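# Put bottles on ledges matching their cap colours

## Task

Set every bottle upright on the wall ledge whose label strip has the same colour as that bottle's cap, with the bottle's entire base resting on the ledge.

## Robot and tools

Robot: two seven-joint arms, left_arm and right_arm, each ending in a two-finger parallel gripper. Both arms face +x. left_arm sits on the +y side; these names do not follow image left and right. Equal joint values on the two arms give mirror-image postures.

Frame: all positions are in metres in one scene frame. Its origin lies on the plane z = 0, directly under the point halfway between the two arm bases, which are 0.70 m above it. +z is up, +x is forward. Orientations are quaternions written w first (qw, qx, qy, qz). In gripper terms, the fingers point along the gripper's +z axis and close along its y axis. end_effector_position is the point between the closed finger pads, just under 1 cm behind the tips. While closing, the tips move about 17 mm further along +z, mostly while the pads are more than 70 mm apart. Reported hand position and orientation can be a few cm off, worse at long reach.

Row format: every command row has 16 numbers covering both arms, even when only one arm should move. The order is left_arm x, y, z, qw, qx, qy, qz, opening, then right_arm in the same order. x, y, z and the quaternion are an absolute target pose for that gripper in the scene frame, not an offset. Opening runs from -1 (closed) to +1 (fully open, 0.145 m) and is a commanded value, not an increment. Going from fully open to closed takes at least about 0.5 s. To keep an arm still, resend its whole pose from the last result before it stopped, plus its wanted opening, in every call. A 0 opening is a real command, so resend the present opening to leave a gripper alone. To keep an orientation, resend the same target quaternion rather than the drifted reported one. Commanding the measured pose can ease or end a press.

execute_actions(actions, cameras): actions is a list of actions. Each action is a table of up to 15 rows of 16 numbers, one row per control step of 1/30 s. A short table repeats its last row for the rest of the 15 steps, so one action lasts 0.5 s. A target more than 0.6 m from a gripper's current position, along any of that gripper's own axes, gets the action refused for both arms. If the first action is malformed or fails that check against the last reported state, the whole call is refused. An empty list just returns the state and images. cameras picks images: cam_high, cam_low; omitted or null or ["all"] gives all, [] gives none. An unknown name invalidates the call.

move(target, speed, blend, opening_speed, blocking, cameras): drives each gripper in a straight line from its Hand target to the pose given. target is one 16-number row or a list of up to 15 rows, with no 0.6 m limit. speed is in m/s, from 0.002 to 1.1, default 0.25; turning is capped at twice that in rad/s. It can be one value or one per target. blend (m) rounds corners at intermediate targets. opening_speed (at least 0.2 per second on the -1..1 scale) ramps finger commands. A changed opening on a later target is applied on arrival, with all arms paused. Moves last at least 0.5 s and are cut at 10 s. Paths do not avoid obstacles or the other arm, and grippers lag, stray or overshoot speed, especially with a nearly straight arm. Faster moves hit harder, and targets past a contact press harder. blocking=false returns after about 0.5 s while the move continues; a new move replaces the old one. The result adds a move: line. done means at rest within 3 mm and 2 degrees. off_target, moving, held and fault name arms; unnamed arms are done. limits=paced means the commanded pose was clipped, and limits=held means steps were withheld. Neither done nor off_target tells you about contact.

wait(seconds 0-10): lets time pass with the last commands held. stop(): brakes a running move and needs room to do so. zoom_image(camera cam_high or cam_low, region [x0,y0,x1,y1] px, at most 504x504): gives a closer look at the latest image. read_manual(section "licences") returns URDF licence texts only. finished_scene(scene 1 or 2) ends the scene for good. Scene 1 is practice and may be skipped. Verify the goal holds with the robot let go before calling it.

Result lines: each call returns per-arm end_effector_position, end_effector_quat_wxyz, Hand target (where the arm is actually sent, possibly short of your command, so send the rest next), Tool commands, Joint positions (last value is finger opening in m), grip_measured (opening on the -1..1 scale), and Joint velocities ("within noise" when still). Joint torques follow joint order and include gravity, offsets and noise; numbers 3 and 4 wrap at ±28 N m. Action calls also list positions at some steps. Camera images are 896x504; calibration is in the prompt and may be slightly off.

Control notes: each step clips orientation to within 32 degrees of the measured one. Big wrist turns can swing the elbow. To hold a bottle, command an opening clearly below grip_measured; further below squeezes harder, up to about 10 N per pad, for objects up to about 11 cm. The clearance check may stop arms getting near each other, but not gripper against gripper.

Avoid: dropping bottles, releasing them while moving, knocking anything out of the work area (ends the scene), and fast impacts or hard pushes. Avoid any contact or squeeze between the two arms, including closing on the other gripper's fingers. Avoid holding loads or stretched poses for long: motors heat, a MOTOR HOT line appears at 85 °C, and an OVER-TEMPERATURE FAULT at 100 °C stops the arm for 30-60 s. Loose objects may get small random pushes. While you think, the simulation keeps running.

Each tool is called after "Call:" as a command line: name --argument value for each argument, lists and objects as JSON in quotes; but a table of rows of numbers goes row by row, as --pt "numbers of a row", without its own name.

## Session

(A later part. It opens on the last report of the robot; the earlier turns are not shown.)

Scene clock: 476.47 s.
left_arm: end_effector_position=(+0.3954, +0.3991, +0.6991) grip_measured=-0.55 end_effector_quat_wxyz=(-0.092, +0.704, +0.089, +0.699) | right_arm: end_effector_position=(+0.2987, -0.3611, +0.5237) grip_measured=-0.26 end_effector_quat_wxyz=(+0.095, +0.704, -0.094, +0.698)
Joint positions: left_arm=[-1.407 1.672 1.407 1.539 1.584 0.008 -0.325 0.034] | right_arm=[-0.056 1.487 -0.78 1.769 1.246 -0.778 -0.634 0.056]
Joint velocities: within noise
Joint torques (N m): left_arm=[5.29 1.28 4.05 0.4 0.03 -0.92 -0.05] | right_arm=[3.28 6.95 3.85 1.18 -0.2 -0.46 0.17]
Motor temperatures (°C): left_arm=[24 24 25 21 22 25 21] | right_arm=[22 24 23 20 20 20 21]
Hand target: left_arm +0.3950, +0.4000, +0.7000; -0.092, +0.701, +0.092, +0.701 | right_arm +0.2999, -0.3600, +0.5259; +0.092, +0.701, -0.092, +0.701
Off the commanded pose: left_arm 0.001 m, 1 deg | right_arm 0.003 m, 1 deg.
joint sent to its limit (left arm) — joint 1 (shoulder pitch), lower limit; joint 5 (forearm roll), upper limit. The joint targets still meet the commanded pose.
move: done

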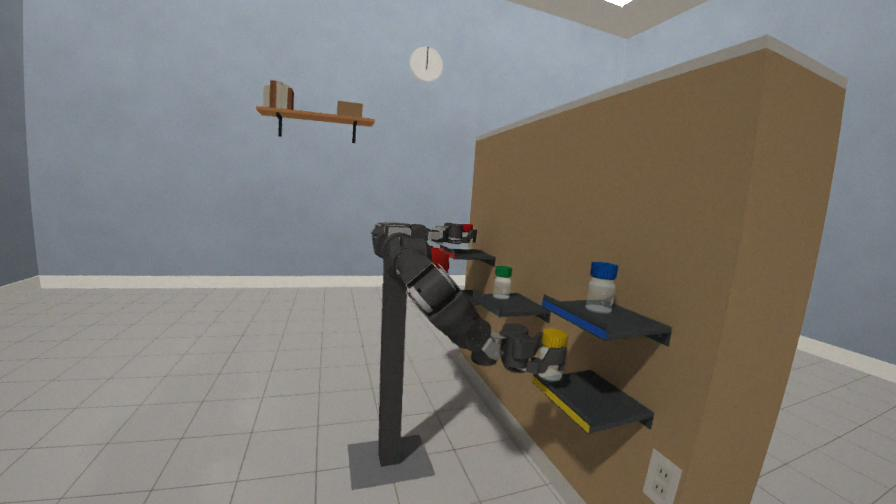

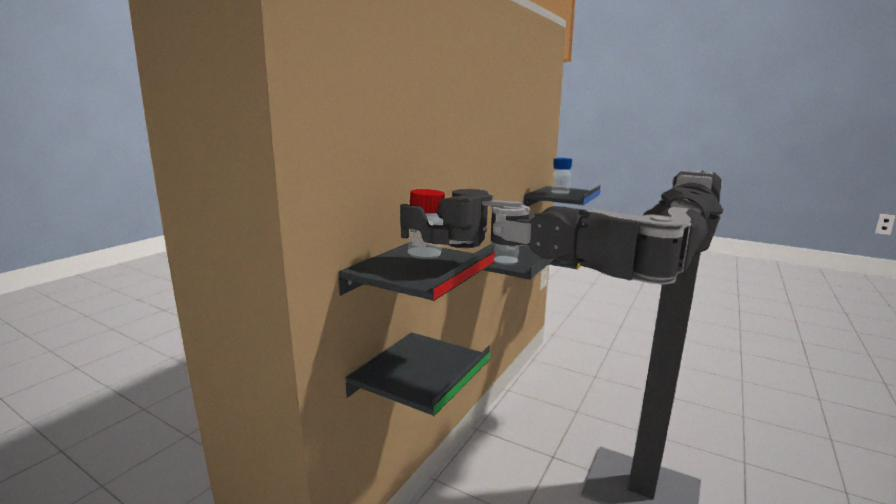

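Call:
move --pt "0.395 0.40 0.693 -0.0923 0.7010 0.0923 0.7010 -1 0.375 -0.382 0.526 0.0923 0.7010 -0.0923 0.7010 -0.9" --pt "0.395 0.40 0.686 -0.0923 0.7010 0.0923 0.7010 -1 0.375 -0.382 0.497 0.0923 0.7010 -0.0923 0.7010 -0.9" --speed '[0.1,0.06]'

Call:
zoom_image --camera "cam_low" --region '[360, 160, 500, 300]'

Call:
zoom_image --camera "cam_high" --region '[520, 300, 660, 440]'

Scene clock: 499.50 s.
left_arm: end_effector_position=(+0.3950, +0.3995, +0.6871) grip_measured=-0.55 end_effector_quat_wxyz=(-0.093, +0.702, +0.089, +0.701) | right_arm: end_effector_position=(+0.3742, -0.3831, +0.4942) grip_measured=-0.26 end_effector_quat_wxyz=(+0.094, +0.706, -0.095, +0.696)
Joint positions: left_arm=[-1.407 1.672 1.347 1.539 1.584 -0.057 -0.325 0.034] | right_arm=[0.297 1.107 -0.77 1.287 1.22 -0.498 -0.322 0.056]
Joint velocities: within noise
Joint torques (N m): left_arm=[5.26 1.7 3.06 0.18 0.03 -0.92 -0.06] | right_arm=[4.23 6.61 4.14 1.68 -0.2 -0.78 0.16]
Motor temperatures (°C): left_arm=[25 22 26 21 22 25 21] | right_arm=[22 25 24 19 20 20 21]
Hand target: left_arm +0.3950, +0.4000, +0.6861; -0.093, +0.701, +0.091, +0.701 | right_arm +0.3750, -0.3820, +0.4969; +0.092, +0.701, -0.092, +0.701
Off the commanded pose: left_arm 0.001 m, 0 deg | right_arm 0.003 m, 1 deg.
joint sent to its limit (left arm) — joint 1 (shoulder pitch), lower limit; joint 5 (forearm roll), upper limit. The joint targets still meet the commanded pose.
move: done

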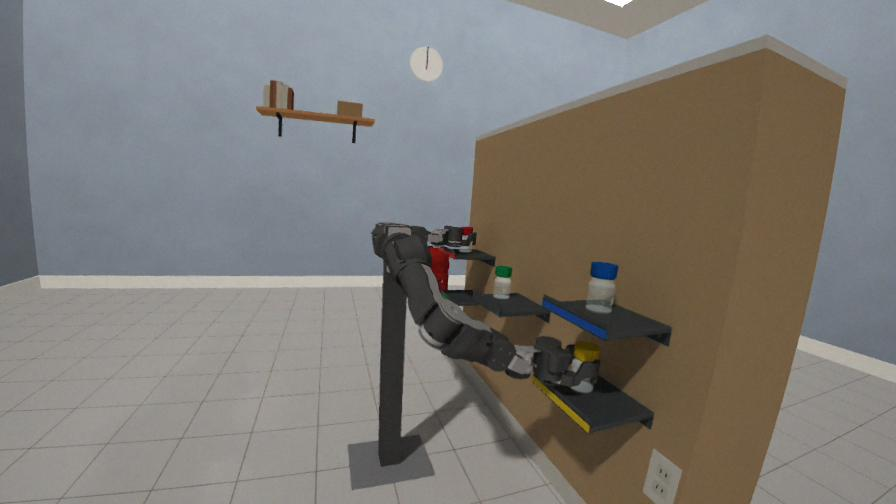

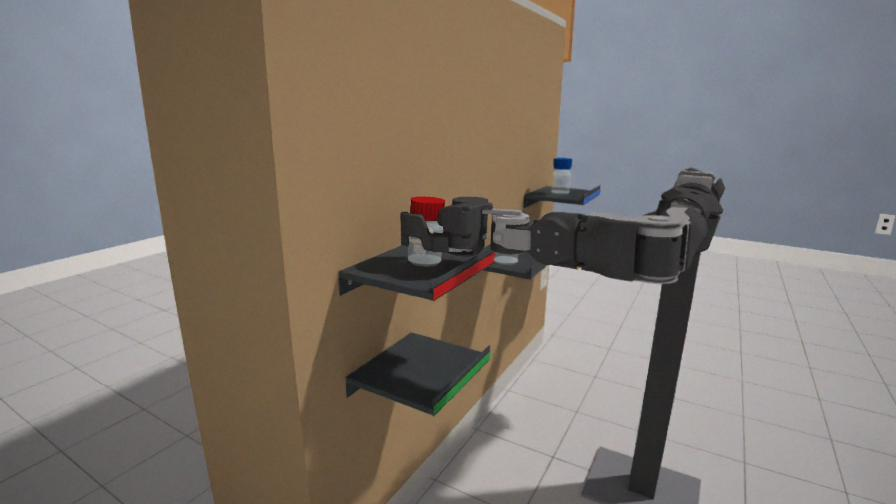

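Scaled by 3.600 from the camera's 896x504 image, which has a finer 1280x720 frame.

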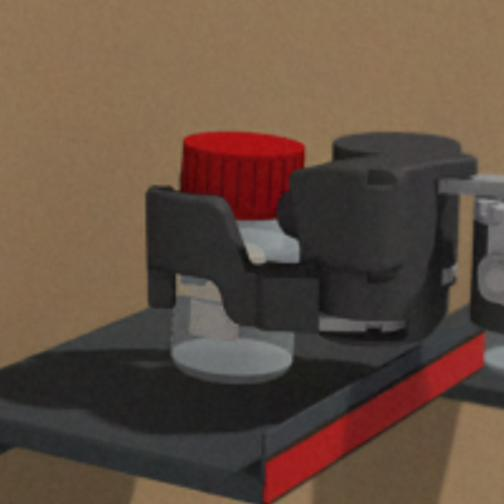

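Scaled by 3.600 from the camera's 896x504 image, which has a finer 1280x720 frame.

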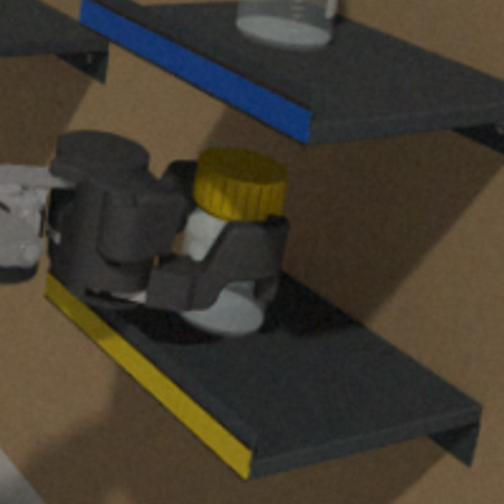

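Call:
move --target '[0.395,0.40,0.679,-0.0923,0.7010,0.0923,0.7010,-1,0.375,-0.382,0.486,0.0923,0.7010,-0.0923,0.7010,-0.9]' --speed 0.025 --cameras '[]'

Scene clock: 505.83 s.
left_arm: end_effector_position=(+0.3946, +0.4000, +0.6864) grip_measured=-0.55 end_effector_quat_wxyz=(-0.092, +0.692, +0.091, +0.710) | right_arm: end_effector_position=(+0.3750, -0.3837, +0.4888) grip_measured=-0.26 end_effector_quat_wxyz=(+0.095, +0.698, -0.093, +0.703)
Joint positions: left_arm=[-1.405 1.672 1.322 1.539 1.584 -0.109 -0.327 0.034] | right_arm=[0.298 1.073 -0.77 1.239 1.199 -0.533 -0.303 0.056]
Joint velocities: within noise
Joint torques (N m): left_arm=[4.81 2.15 1.69 -0.02 0.04 -0.33 -0.02] | right_arm=[3.94 5.6 3.14 1.2 0.03 -0.38 0.17]
Motor temperatures (°C): left_arm=[25 22 26 21 22 26 21] | right_arm=[22 25 24 19 20 21 21]
Hand target: left_arm +0.3948, +0.4000, +0.6791; -0.094, +0.701, +0.091, +0.701 | right_arm +0.3750, -0.3820, +0.4860; +0.092, +0.701, -0.092, +0.701
Off the commanded pose: left_arm 0.007 m, 1 deg | right_arm 0.003 m, 1 deg.
joint sent to its limit (left arm) — joint 1 (shoulder pitch), lower limit; joint 5 (forearm roll), upper limit. The joint targets still meet the commanded pose.
move: off_target (left_arm)
No camera images: "cameras" was empty.

Call:
move --pt "0.395 0.40 0.684 -0.0923 0.7010 0.0923 0.7010 -1 0.375 -0.382 0.485 0.0923 0.7010 -0.0923 0.7010 -0.9" --pt "0.395 0.40 0.684 -0.0923 0.7010 0.0923 0.7010 0.2 0.375 -0.382 0.485 0.0923 0.7010 -0.0923 0.7010 0.2" --speed 0.04 --opening_speed 0.5

Call:
zoom_image --camera "cam_low" --region '[360, 160, 500, 300]'

Call:
zoom_image --camera "cam_high" --region '[520, 300, 660, 440]'

Scene clock: 518.63 s.
left_arm: end_effector_position=(+0.3949, +0.3998, +0.6853) grip_measured=+0.20 end_effector_quat_wxyz=(-0.093, +0.699, +0.090, +0.703) | right_arm: end_effector_position=(+0.3752, -0.3831, +0.4876) grip_measured=+0.20 end_effector_quat_wxyz=(+0.094, +0.698, -0.093, +0.704)
Joint positions: left_arm=[-1.406 1.673 1.333 1.539 1.584 -0.079 -0.327 0.09] | right_arm=[0.298 1.067 -0.77 1.234 1.197 -0.536 -0.3 0.09]
Joint velocities: within noise
Joint torques (N m): left_arm=[5.08 1.73 3.95 0.17 0.03 -0.53 -0.01] | right_arm=[3.78 6.03 3.07 1.29 0.05 -0.29 0.15]
Motor temperatures (°C): left_arm=[25 22 26 21 22 25 21] | right_arm=[22 24 24 19 20 20 21]
Hand target: left_arm +0.3950, +0.4000, +0.6840; -0.094, +0.701, +0.091, +0.701 | right_arm +0.3749, -0.3819, +0.4849; +0.092, +0.701, -0.092, +0.701
Off the commanded pose: left_arm 0.001 m, 0 deg | right_arm 0.003 m, 1 deg.
joint sent to its limit (left arm) — joint 1 (shoulder pitch), lower limit; joint 5 (forearm roll), upper limit. The joint targets still meet the commanded pose.
move: done; target 2's new opening was sent with right_arm's hand 0.004 m and 1 deg from that target

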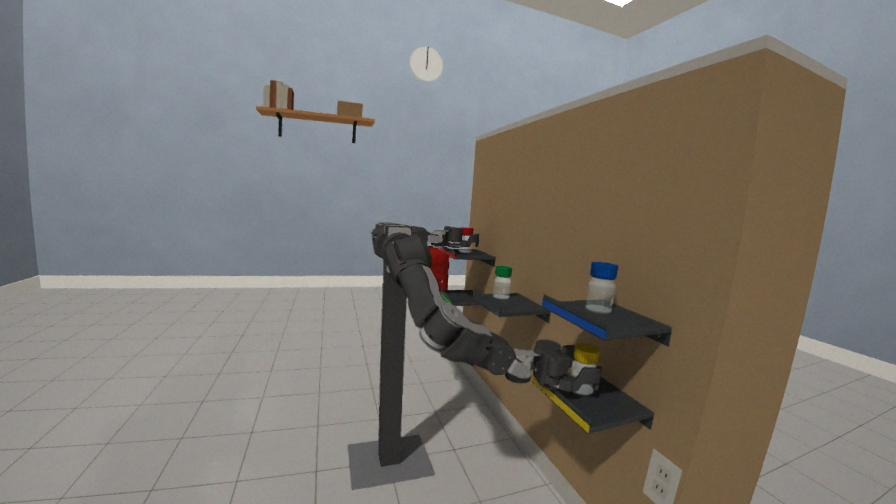

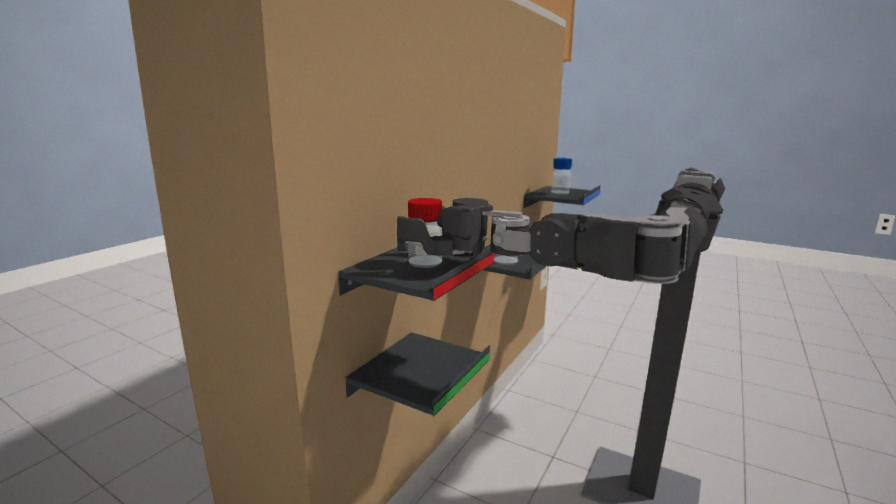

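Scaled by 3.600 from the camera's 896x504 image, which has a finer 1280x720 frame.

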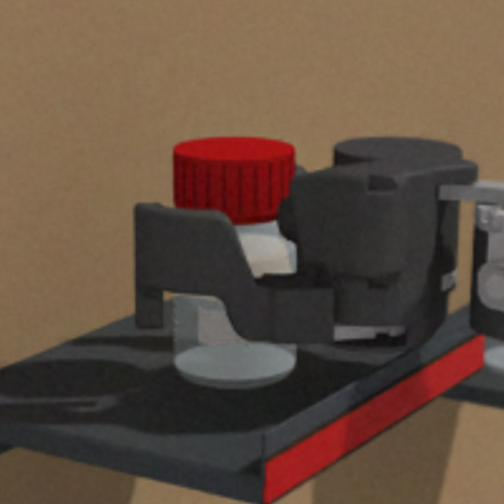

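Scaled by 3.600 from the camera's 896x504 image, which has a finer 1280x720 frame.

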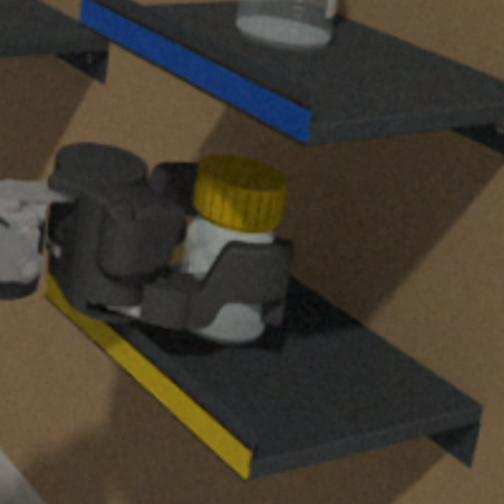

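Call:
move --pt "0.395 0.40 0.691 -0.0923 0.7010 0.0923 0.7010 0.2 0.375 -0.382 0.492 0.0923 0.7010 -0.0923 0.7010 0.2" --pt "0.272 0.367 0.694 -0.0923 0.7010 0.0923 0.7010 0.2 0.262 -0.352 0.494 0.0923 0.7010 -0.0923 0.7010 0.2" --pt "0.26 0.32 0.60 0.5 -0.5 0.5 -0.5 0.2 0.26 -0.34 0.47 0.0923 0.7010 -0.0923 0.7010 0.2" --pt "0.25 0.30 0.45 0.27 -0.653 0.27 -0.653 0.2 0.26 -0.34 0.47 0.0923 0.7010 -0.0923 0.7010 0.2" --pt "0.29 0.22 0.40 0.27 -0.653 0.27 -0.653 0.2 0.26 -0.34 0.47 0.0923 0.7010 -0.0923 0.7010 0.2" --speed '[0.05,0.12,0.25,0.25,0.25]'

Call:
zoom_image --camera "cam_low" --region '[340, 160, 620, 420]'

Call:
zoom_image --camera "cam_high" --region '[430, 200, 680, 440]'

Scene clock: 544.30 s.
left_arm: end_effector_position=(+0.2905, +0.2179, +0.4012) grip_measured=+0.20 end_effector_quat_wxyz=(-0.266, +0.652, -0.270, +0.656) | right_arm: end_effector_position=(+0.2606, -0.3413, +0.4724) grip_measured=+0.20 end_effector_quat_wxyz=(+0.094, +0.698, -0.095, +0.704)
Joint positions: left_arm=[-0.233 0.605 -0.456 1.434 -0.248 -0.206 -0.644 0.09] | right_arm=[-0.523 1.146 -0.34 1.705 0.904 -0.755 -0.629 0.09]
Joint velocities: within noise
Joint torques (N m): left_arm=[2.36 3.26 1.46 3.26 -0.03 -0.32 -0.36] | right_arm=[1.73 4.81 1.68 1.8 -0.22 -0.24 0.17]
Motor temperatures (°C): left_arm=[24 22 26 21 21 25 21] | right_arm=[22 25 23 19 20 20 21]
Hand target: left_arm +0.2899, +0.2200, +0.3999; -0.270, +0.654, -0.270, +0.653 | right_arm +0.2600, -0.3400, +0.4700; +0.092, +0.701, -0.092, +0.701
Off the commanded pose: left_arm 0.002 m, 1 deg | right_arm 0.003 m, 1 deg.
move: done

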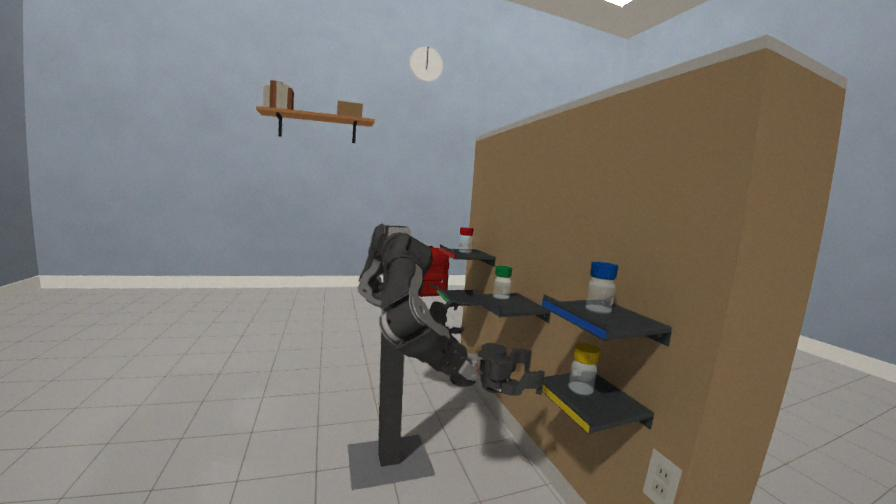

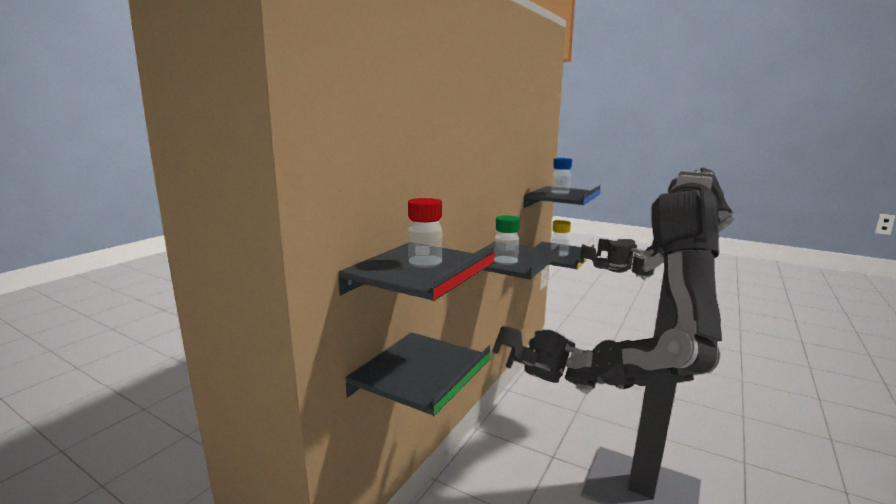

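Scaled by 1.800 from the camera's 896x504 image, which has a finer 1280x720 frame.

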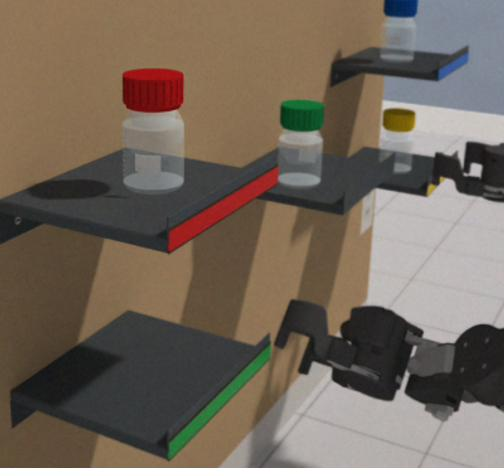

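Scaled by 2.016 from the camera's 896x504 image, which has a finer 1280x720 frame.

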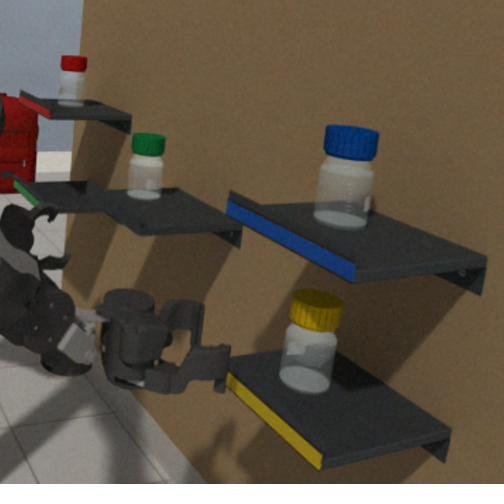

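Call:
move --pt "0.275 0.13 0.46 0 -0.7071 0 -0.7071 0.25 0.26 -0.34 0.47 0.0923 0.7010 -0.0923 0.7010 0.2" --pt "0.265 0.036 0.583 0 -0.7071 0 -0.7071 0.25 0.26 -0.34 0.47 0.0923 0.7010 -0.0923 0.7010 0.2" --pt "0.378 0.036 0.583 0 -0.7071 0 -0.7071 0.25 0.26 -0.34 0.47 0.0923 0.7010 -0.0923 0.7010 0.2" --speed '[0.25,0.2,0.14]'

Call:
zoom_image --camera "cam_low" --region '[440, 160, 600, 300]'

Call:
zoom_image --camera "cam_high" --region '[440, 220, 580, 340]'

Scene clock: 559.00 s.
left_arm: end_effector_position=(+0.3780, +0.0369, +0.5857) grip_measured=+0.25 end_effector_quat_wxyz=(-0.001, +0.705, +0.002, +0.709) | right_arm: end_effector_position=(+0.2606, -0.3413, +0.4724) grip_measured=+0.20 end_effector_quat_wxyz=(+0.094, +0.698, -0.095, +0.704)
Joint positions: left_arm=[0.253 -0.056 -0.541 1.812 0.09 0.479 -0.584 0.094] | right_arm=[-0.523 1.146 -0.34 1.705 0.904 -0.755 -0.629 0.09]
Joint velocities: within noise
Joint torques (N m): left_arm=[5.5 -2.07 -0.34 4.05 -0.06 -0.63 0.17] | right_arm=[1.57 4.92 1.83 1.72 -0.23 -0.24 0.16]
Motor temperatures (°C): left_arm=[24 22 25 21 21 25 21] | right_arm=[21 24 23 19 20 20 21]
Hand target: left_arm +0.3780, +0.0361, +0.5830; +0.000, +0.707, +0.000, +0.707 | right_arm +0.2600, -0.3400, +0.4700; +0.092, +0.701, -0.092, +0.701
Off the commanded pose: left_arm 0.003 m, 0 deg | right_arm 0.003 m, 1 deg.
move: done

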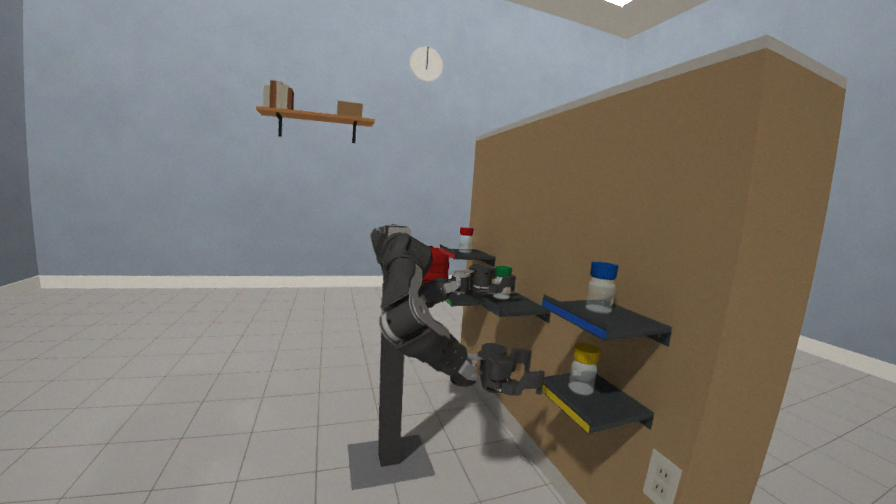

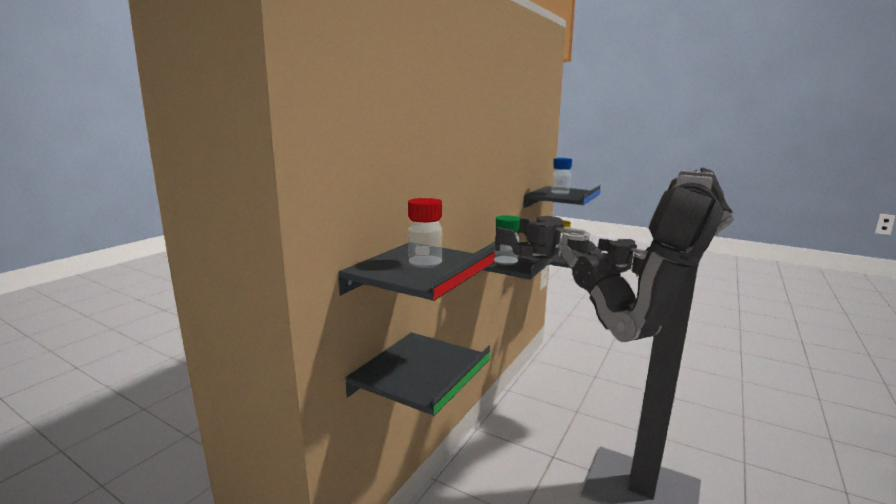

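Scaled by 3.150 from the camera's 896x504 image, which has a finer 1280x720 frame.

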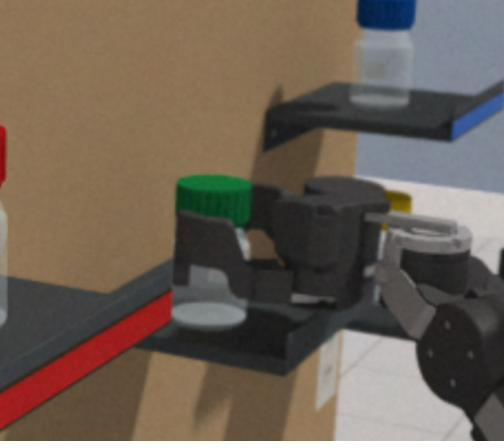

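Scaled by 3.600 from the camera's 896x504 image, which has a finer 1280x720 frame.

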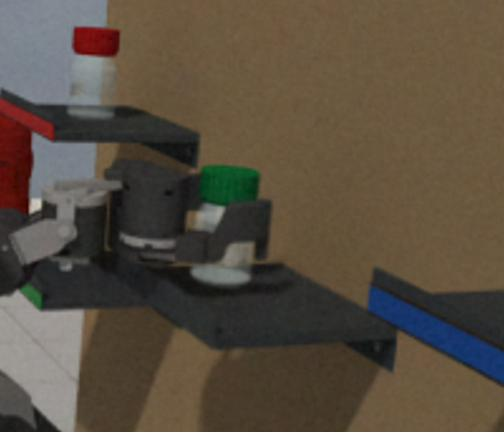

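Call:
move --pt "0.378 0.036 0.583 0 -0.7071 0 -0.7071 -1 0.26 -0.34 0.47 0.0923 0.7010 -0.0923 0.7010 0.2" --pt "0.378 0.036 0.622 0 -0.7071 0 -0.7071 -1 0.26 -0.34 0.47 0.0923 0.7010 -0.0923 0.7010 0.2" --pt "0.257 0.045 0.622 0 -0.7071 0 -0.7071 -1 0.26 -0.34 0.47 0.0923 0.7010 -0.0923 0.7010 0.2" --pt "0.257 0.18 0.57 0 -0.7071 0 -0.7071 -1 0.26 -0.34 0.47 0.0923 0.7010 -0.0923 0.7010 0.2" --pt "0.257 0.32 0.53 0.0923 -0.7010 -0.0923 -0.7010 -1 0.26 -0.34 0.47 0.0923 0.7010 -0.0923 0.7010 0.2" --pt "0.265 0.37 0.527 0.0923 -0.7010 -0.0923 -0.7010 -1 0.26 -0.34 0.47 0.0923 0.7010 -0.0923 0.7010 0.2" --speed '[0.16,0.12,0.12,0.16,0.16,0.14]' --opening_speed 0.9

Call:
zoom_image --camera "cam_low" --region '[360, 220, 600, 420]'

Scene clock: 584.63 s.
left_arm: end_effector_position=(+0.2644, +0.3706, +0.5247) grip_measured=-0.25 end_effector_quat_wxyz=(-0.094, +0.705, +0.093, +0.696) | right_arm: end_effector_position=(+0.2606, -0.3413, +0.4724) grip_measured=+0.20 end_effector_quat_wxyz=(+0.094, +0.698, -0.095, +0.704)
Joint positions: left_arm=[-0.653 0.684 0.449 1.831 0.81 -0.147 -0.101 0.057] | right_arm=[-0.523 1.146 -0.34 1.705 0.904 -0.755 -0.629 0.09]
Joint velocities: within noise
Joint torques (N m): left_arm=[1.89 4.44 2.45 4.01 0.11 -0.95 0.21] | right_arm=[1.62 4.89 1.68 1.66 -0.22 -0.27 0.15]
Motor temperatures (°C): left_arm=[24 22 24 22 21 25 21] | right_arm=[21 24 23 19 20 20 21]
Hand target: left_arm +0.2650, +0.3700, +0.5271; -0.092, +0.701, +0.092, +0.701 | right_arm +0.2600, -0.3400, +0.4700; +0.092, +0.701, -0.092, +0.701
Off the commanded pose: left_arm 0.002 m, 1 deg | right_arm 0.003 m, 1 deg.
move: done

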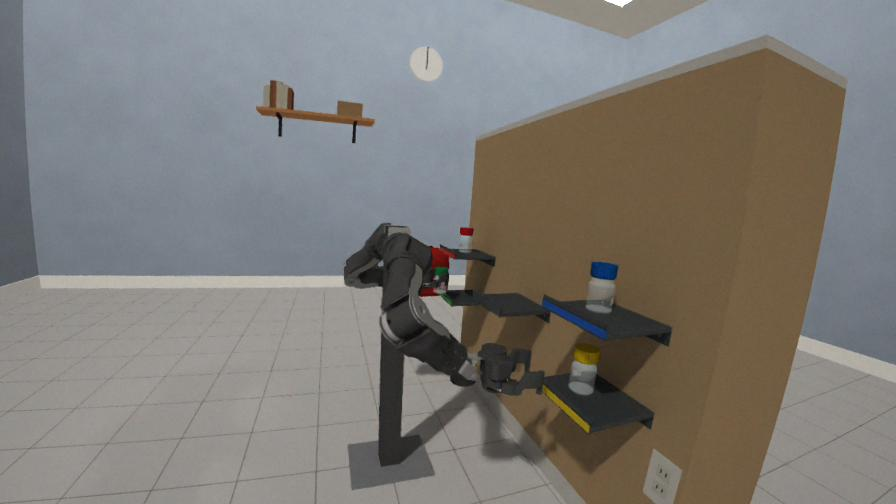

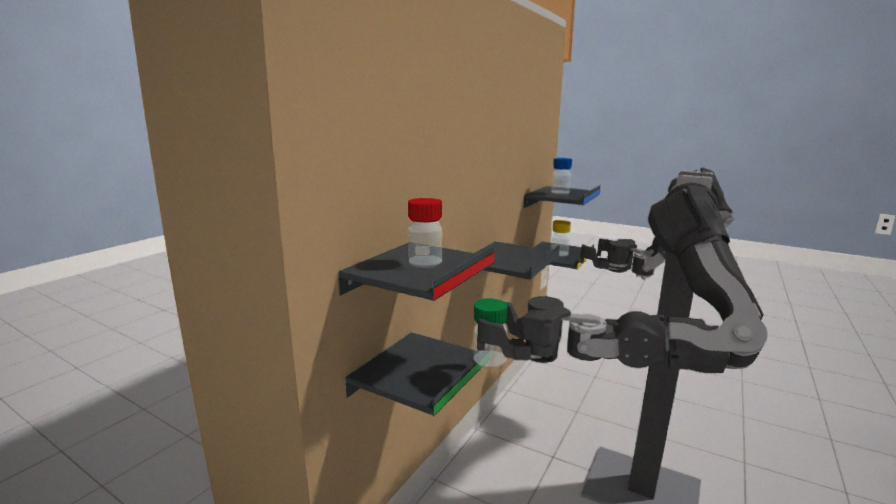

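Scaled by 2.100 from the camera's 896x504 image, which has a finer 1280x720 frame.

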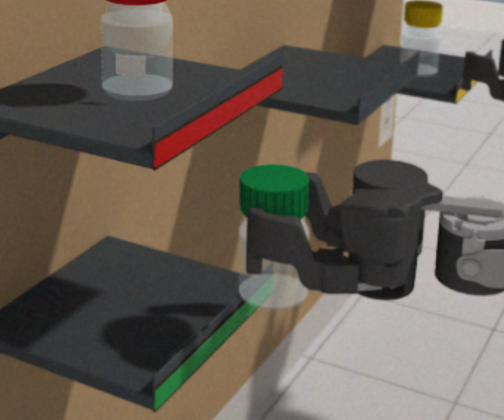

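Call:
move --pt "0.385 0.402 0.526 0.0923 -0.7010 -0.0923 -0.7010 -1 0.26 -0.34 0.47 0.0923 0.7010 -0.0923 0.7010 0.2" --pt "0.385 0.402 0.494 0.0923 -0.7010 -0.0923 -0.7010 -1 0.26 -0.34 0.47 0.0923 0.7010 -0.0923 0.7010 0.2" --speed '[0.12,0.06]'

Call:
zoom_image --camera "cam_low" --region '[340, 260, 520, 420]'

Scene clock: 603.43 s.
left_arm: end_effector_position=(+0.3849, +0.4038, +0.4973) grip_measured=-0.25 end_effector_quat_wxyz=(-0.095, +0.699, +0.094, +0.703) | right_arm: end_effector_position=(+0.2606, -0.3413, +0.4724) grip_measured=+0.20 end_effector_quat_wxyz=(+0.094, +0.698, -0.095, +0.704)
Joint positions: left_arm=[0.144 0.73 0.002 1.141 0.733 -0.183 0.02 0.057] | right_arm=[-0.523 1.146 -0.34 1.705 0.904 -0.755 -0.629 0.09]
Joint velocities: within noise
Joint torques (N m): left_arm=[5.92 5.6 1.18 3.18 0.14 -0.71 0.24] | right_arm=[1.7 4.81 1.78 1.7 -0.21 -0.26 0.15]
Motor temperatures (°C): left_arm=[24 23 24 22 21 26 21] | right_arm=[21 24 23 19 20 20 21]
Hand target: left_arm +0.3850, +0.4019, +0.4940; -0.092, +0.701, +0.092, +0.701 | right_arm +0.2600, -0.3400, +0.4700; +0.092, +0.701, -0.092, +0.701
Off the commanded pose: left_arm 0.004 m, 0 deg | right_arm 0.003 m, 1 deg.
move: off_target (left_arm)

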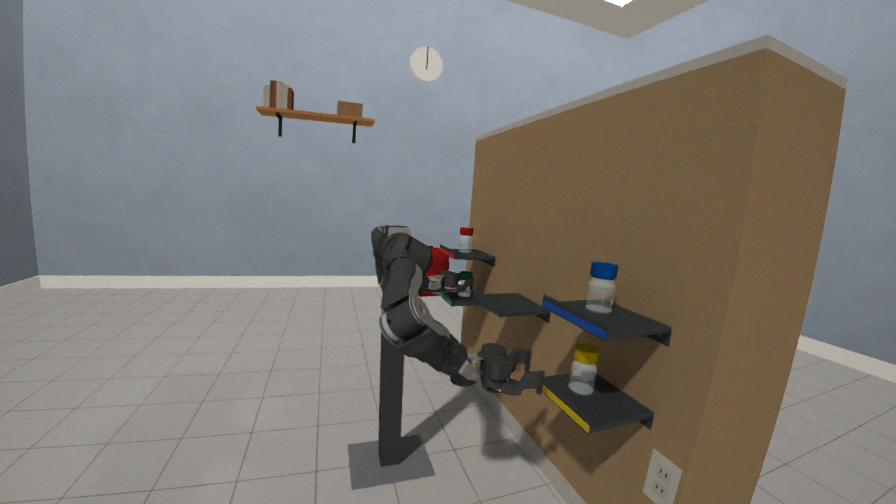

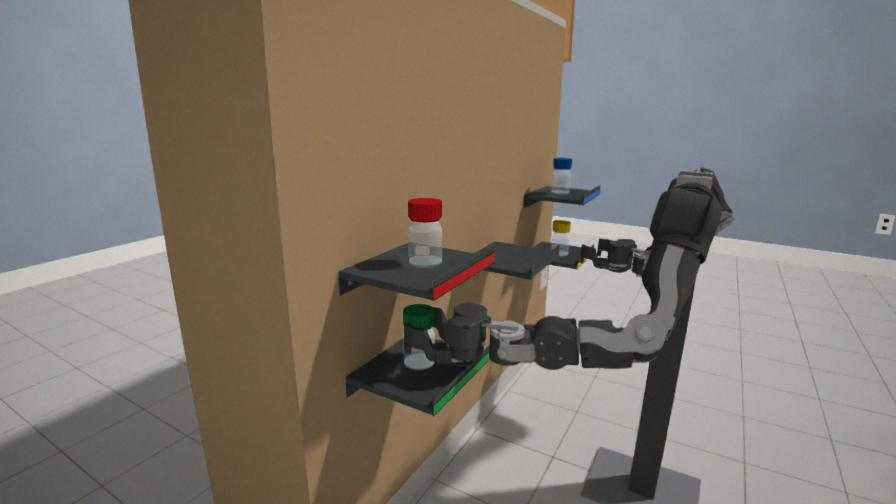

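Scaled by 2.800 from the camera's 896x504 image, which has a finer 1280x720 frame.

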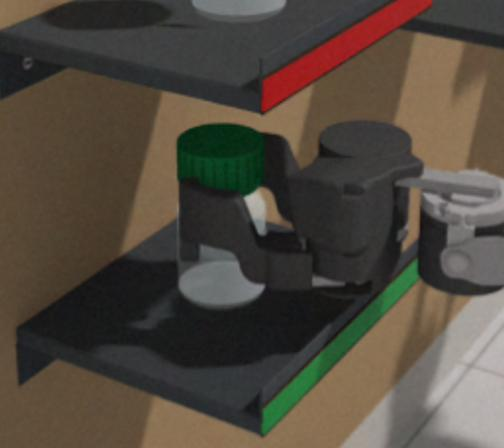

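Call:
move --pt "0.385 0.402 0.487 0.0923 -0.7010 -0.0923 -0.7010 -1 0.26 -0.34 0.47 0.0923 0.7010 -0.0923 0.7010 0.2" --speed 0.025 --cameras '[]'

Scene clock: 615.37 s.
left_arm: end_effector_position=(+0.3858, +0.4037, +0.4966) grip_measured=-0.25 end_effector_quat_wxyz=(-0.095, +0.689, +0.092, +0.712) | right_arm: end_effector_position=(+0.2606, -0.3413, +0.4724) grip_measured=+0.20 end_effector_quat_wxyz=(+0.094, +0.698, -0.095, +0.704)
Joint positions: left_arm=[0.156 0.73 -0.022 1.111 0.744 -0.234 0.025 0.057] | right_arm=[-0.523 1.146 -0.34 1.705 0.904 -0.755 -0.629 0.09]
Joint velocities: within noise
Joint torques (N m): left_arm=[5.05 5.55 0.44 2.52 0.13 -0.14 0.14] | right_arm=[1.6 4.92 1.72 1.77 -0.22 -0.25 0.15]
Motor temperatures (°C): left_arm=[24 23 24 22 21 26 21] | right_arm=[21 24 23 19 20 20 21]
Hand target: left_arm +0.3848, +0.4019, +0.4870; -0.092, +0.701, +0.092, +0.701 | right_arm +0.2600, -0.3400, +0.4700; +0.092, +0.701, -0.092, +0.701
Off the commanded pose: left_arm 0.010 m, 2 deg | right_arm 0.003 m, 1 deg.
move: off_target (left_arm)
No camera images: "cameras" was empty.

Contact. Ease the press and release, then retreat.

Call:
move --pt "0.385 0.402 0.493 0.0923 -0.7010 -0.0923 -0.7010 -1 0.26 -0.34 0.47 0.0923 0.7010 -0.0923 0.7010 0.2" --pt "0.385 0.402 0.493 0.0923 -0.7010 -0.0923 -0.7010 0.2 0.26 -0.34 0.47 0.0923 0.7010 -0.0923 0.7010 0.2" --pt "0.384 0.402 0.497 0.0923 -0.7010 -0.0923 -0.7010 0.2 0.26 -0.34 0.47 0.0923 0.7010 -0.0923 0.7010 0.2" --pt "0.262 0.37 0.50 0.0923 -0.7010 -0.0923 -0.7010 0.2 0.26 -0.34 0.47 0.0923 0.7010 -0.0923 0.7010 0.2" --speed '[0.04,0.04,0.04,0.12]' --opening_speed 0.5

Call:
zoom_image --camera "cam_low" --region '[320, 160, 620, 420]'

Call:
zoom_image --camera "cam_high" --region '[430, 200, 680, 440]'

Scene clock: 632.83 s.
left_arm: end_effector_position=(+0.2620, +0.3697, +0.4988) grip_measured=+0.20 end_effector_quat_wxyz=(-0.091, +0.703, +0.092, +0.700) | right_arm: end_effector_position=(+0.2606, -0.3413, +0.4724) grip_measured=+0.20 end_effector_quat_wxyz=(+0.094, +0.698, -0.095, +0.704)
Joint positions: left_arm=[-0.628 0.678 0.354 1.729 0.785 -0.27 -0.084 0.09] | right_arm=[-0.523 1.146 -0.34 1.705 0.904 -0.755 -0.629 0.09]
Joint velocities: within noise
Joint torques (N m): left_arm=[1.12 4.55 2.58 4.57 0.06 -0.7 0.02] | right_arm=[1.7 4.89 1.7 1.62 -0.23 -0.23 0.14]
Motor temperatures (°C): left_arm=[24 24 24 22 21 25 21] | right_arm=[21 24 23 19 20 20 21]
Hand target: left_arm +0.2621, +0.3699, +0.5001; -0.092, +0.701, +0.092, +0.701 | right_arm +0.2600, -0.3400, +0.4700; +0.092, +0.701, -0.092, +0.701
Off the commanded pose: left_arm 0.001 m, 0 deg | right_arm 0.003 m, 1 deg.
move: done; target 2's new opening was sent with left_arm's hand 0.004 m and 1 deg from that target

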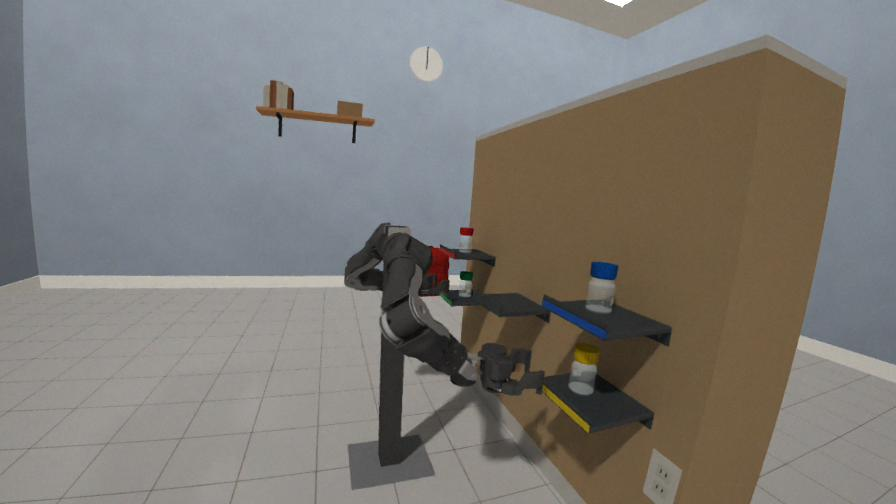

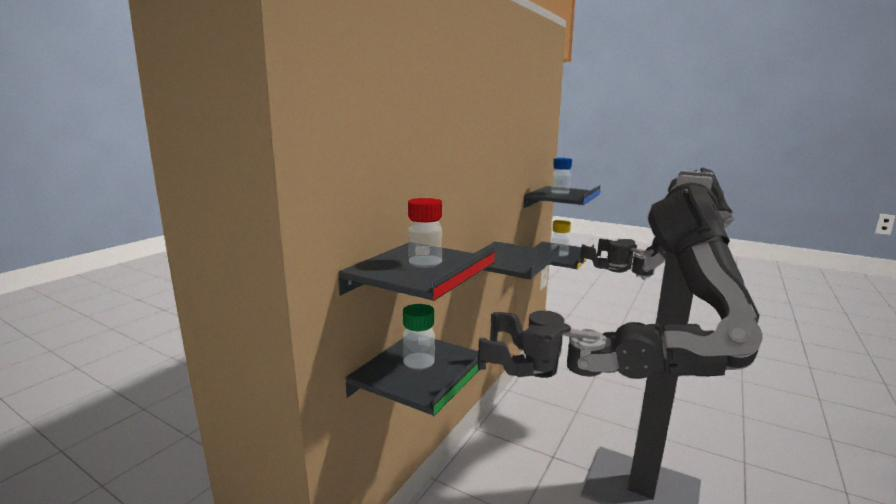

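Scaled by 1.680 from the camera's 896x504 image, which has a finer 1280x720 frame.

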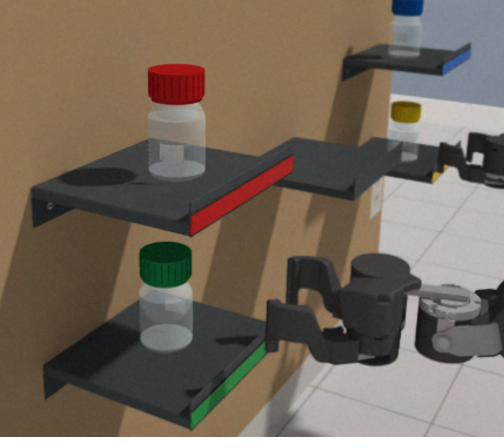

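Scaled by 2.016 from the camera's 896x504 image, which has a finer 1280x720 frame.

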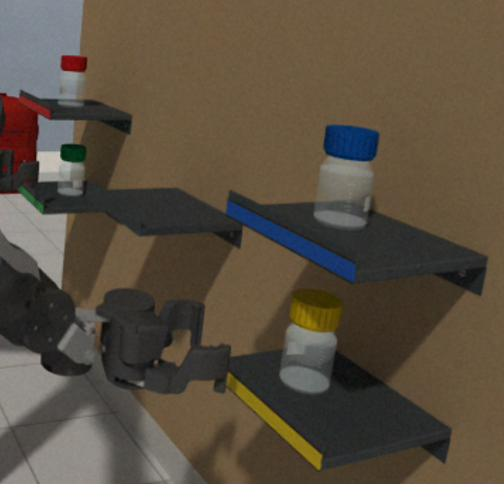

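All four stand correctly on their ledges.

Call:
finished_scene --scene 2

The scene is finished: the task was done.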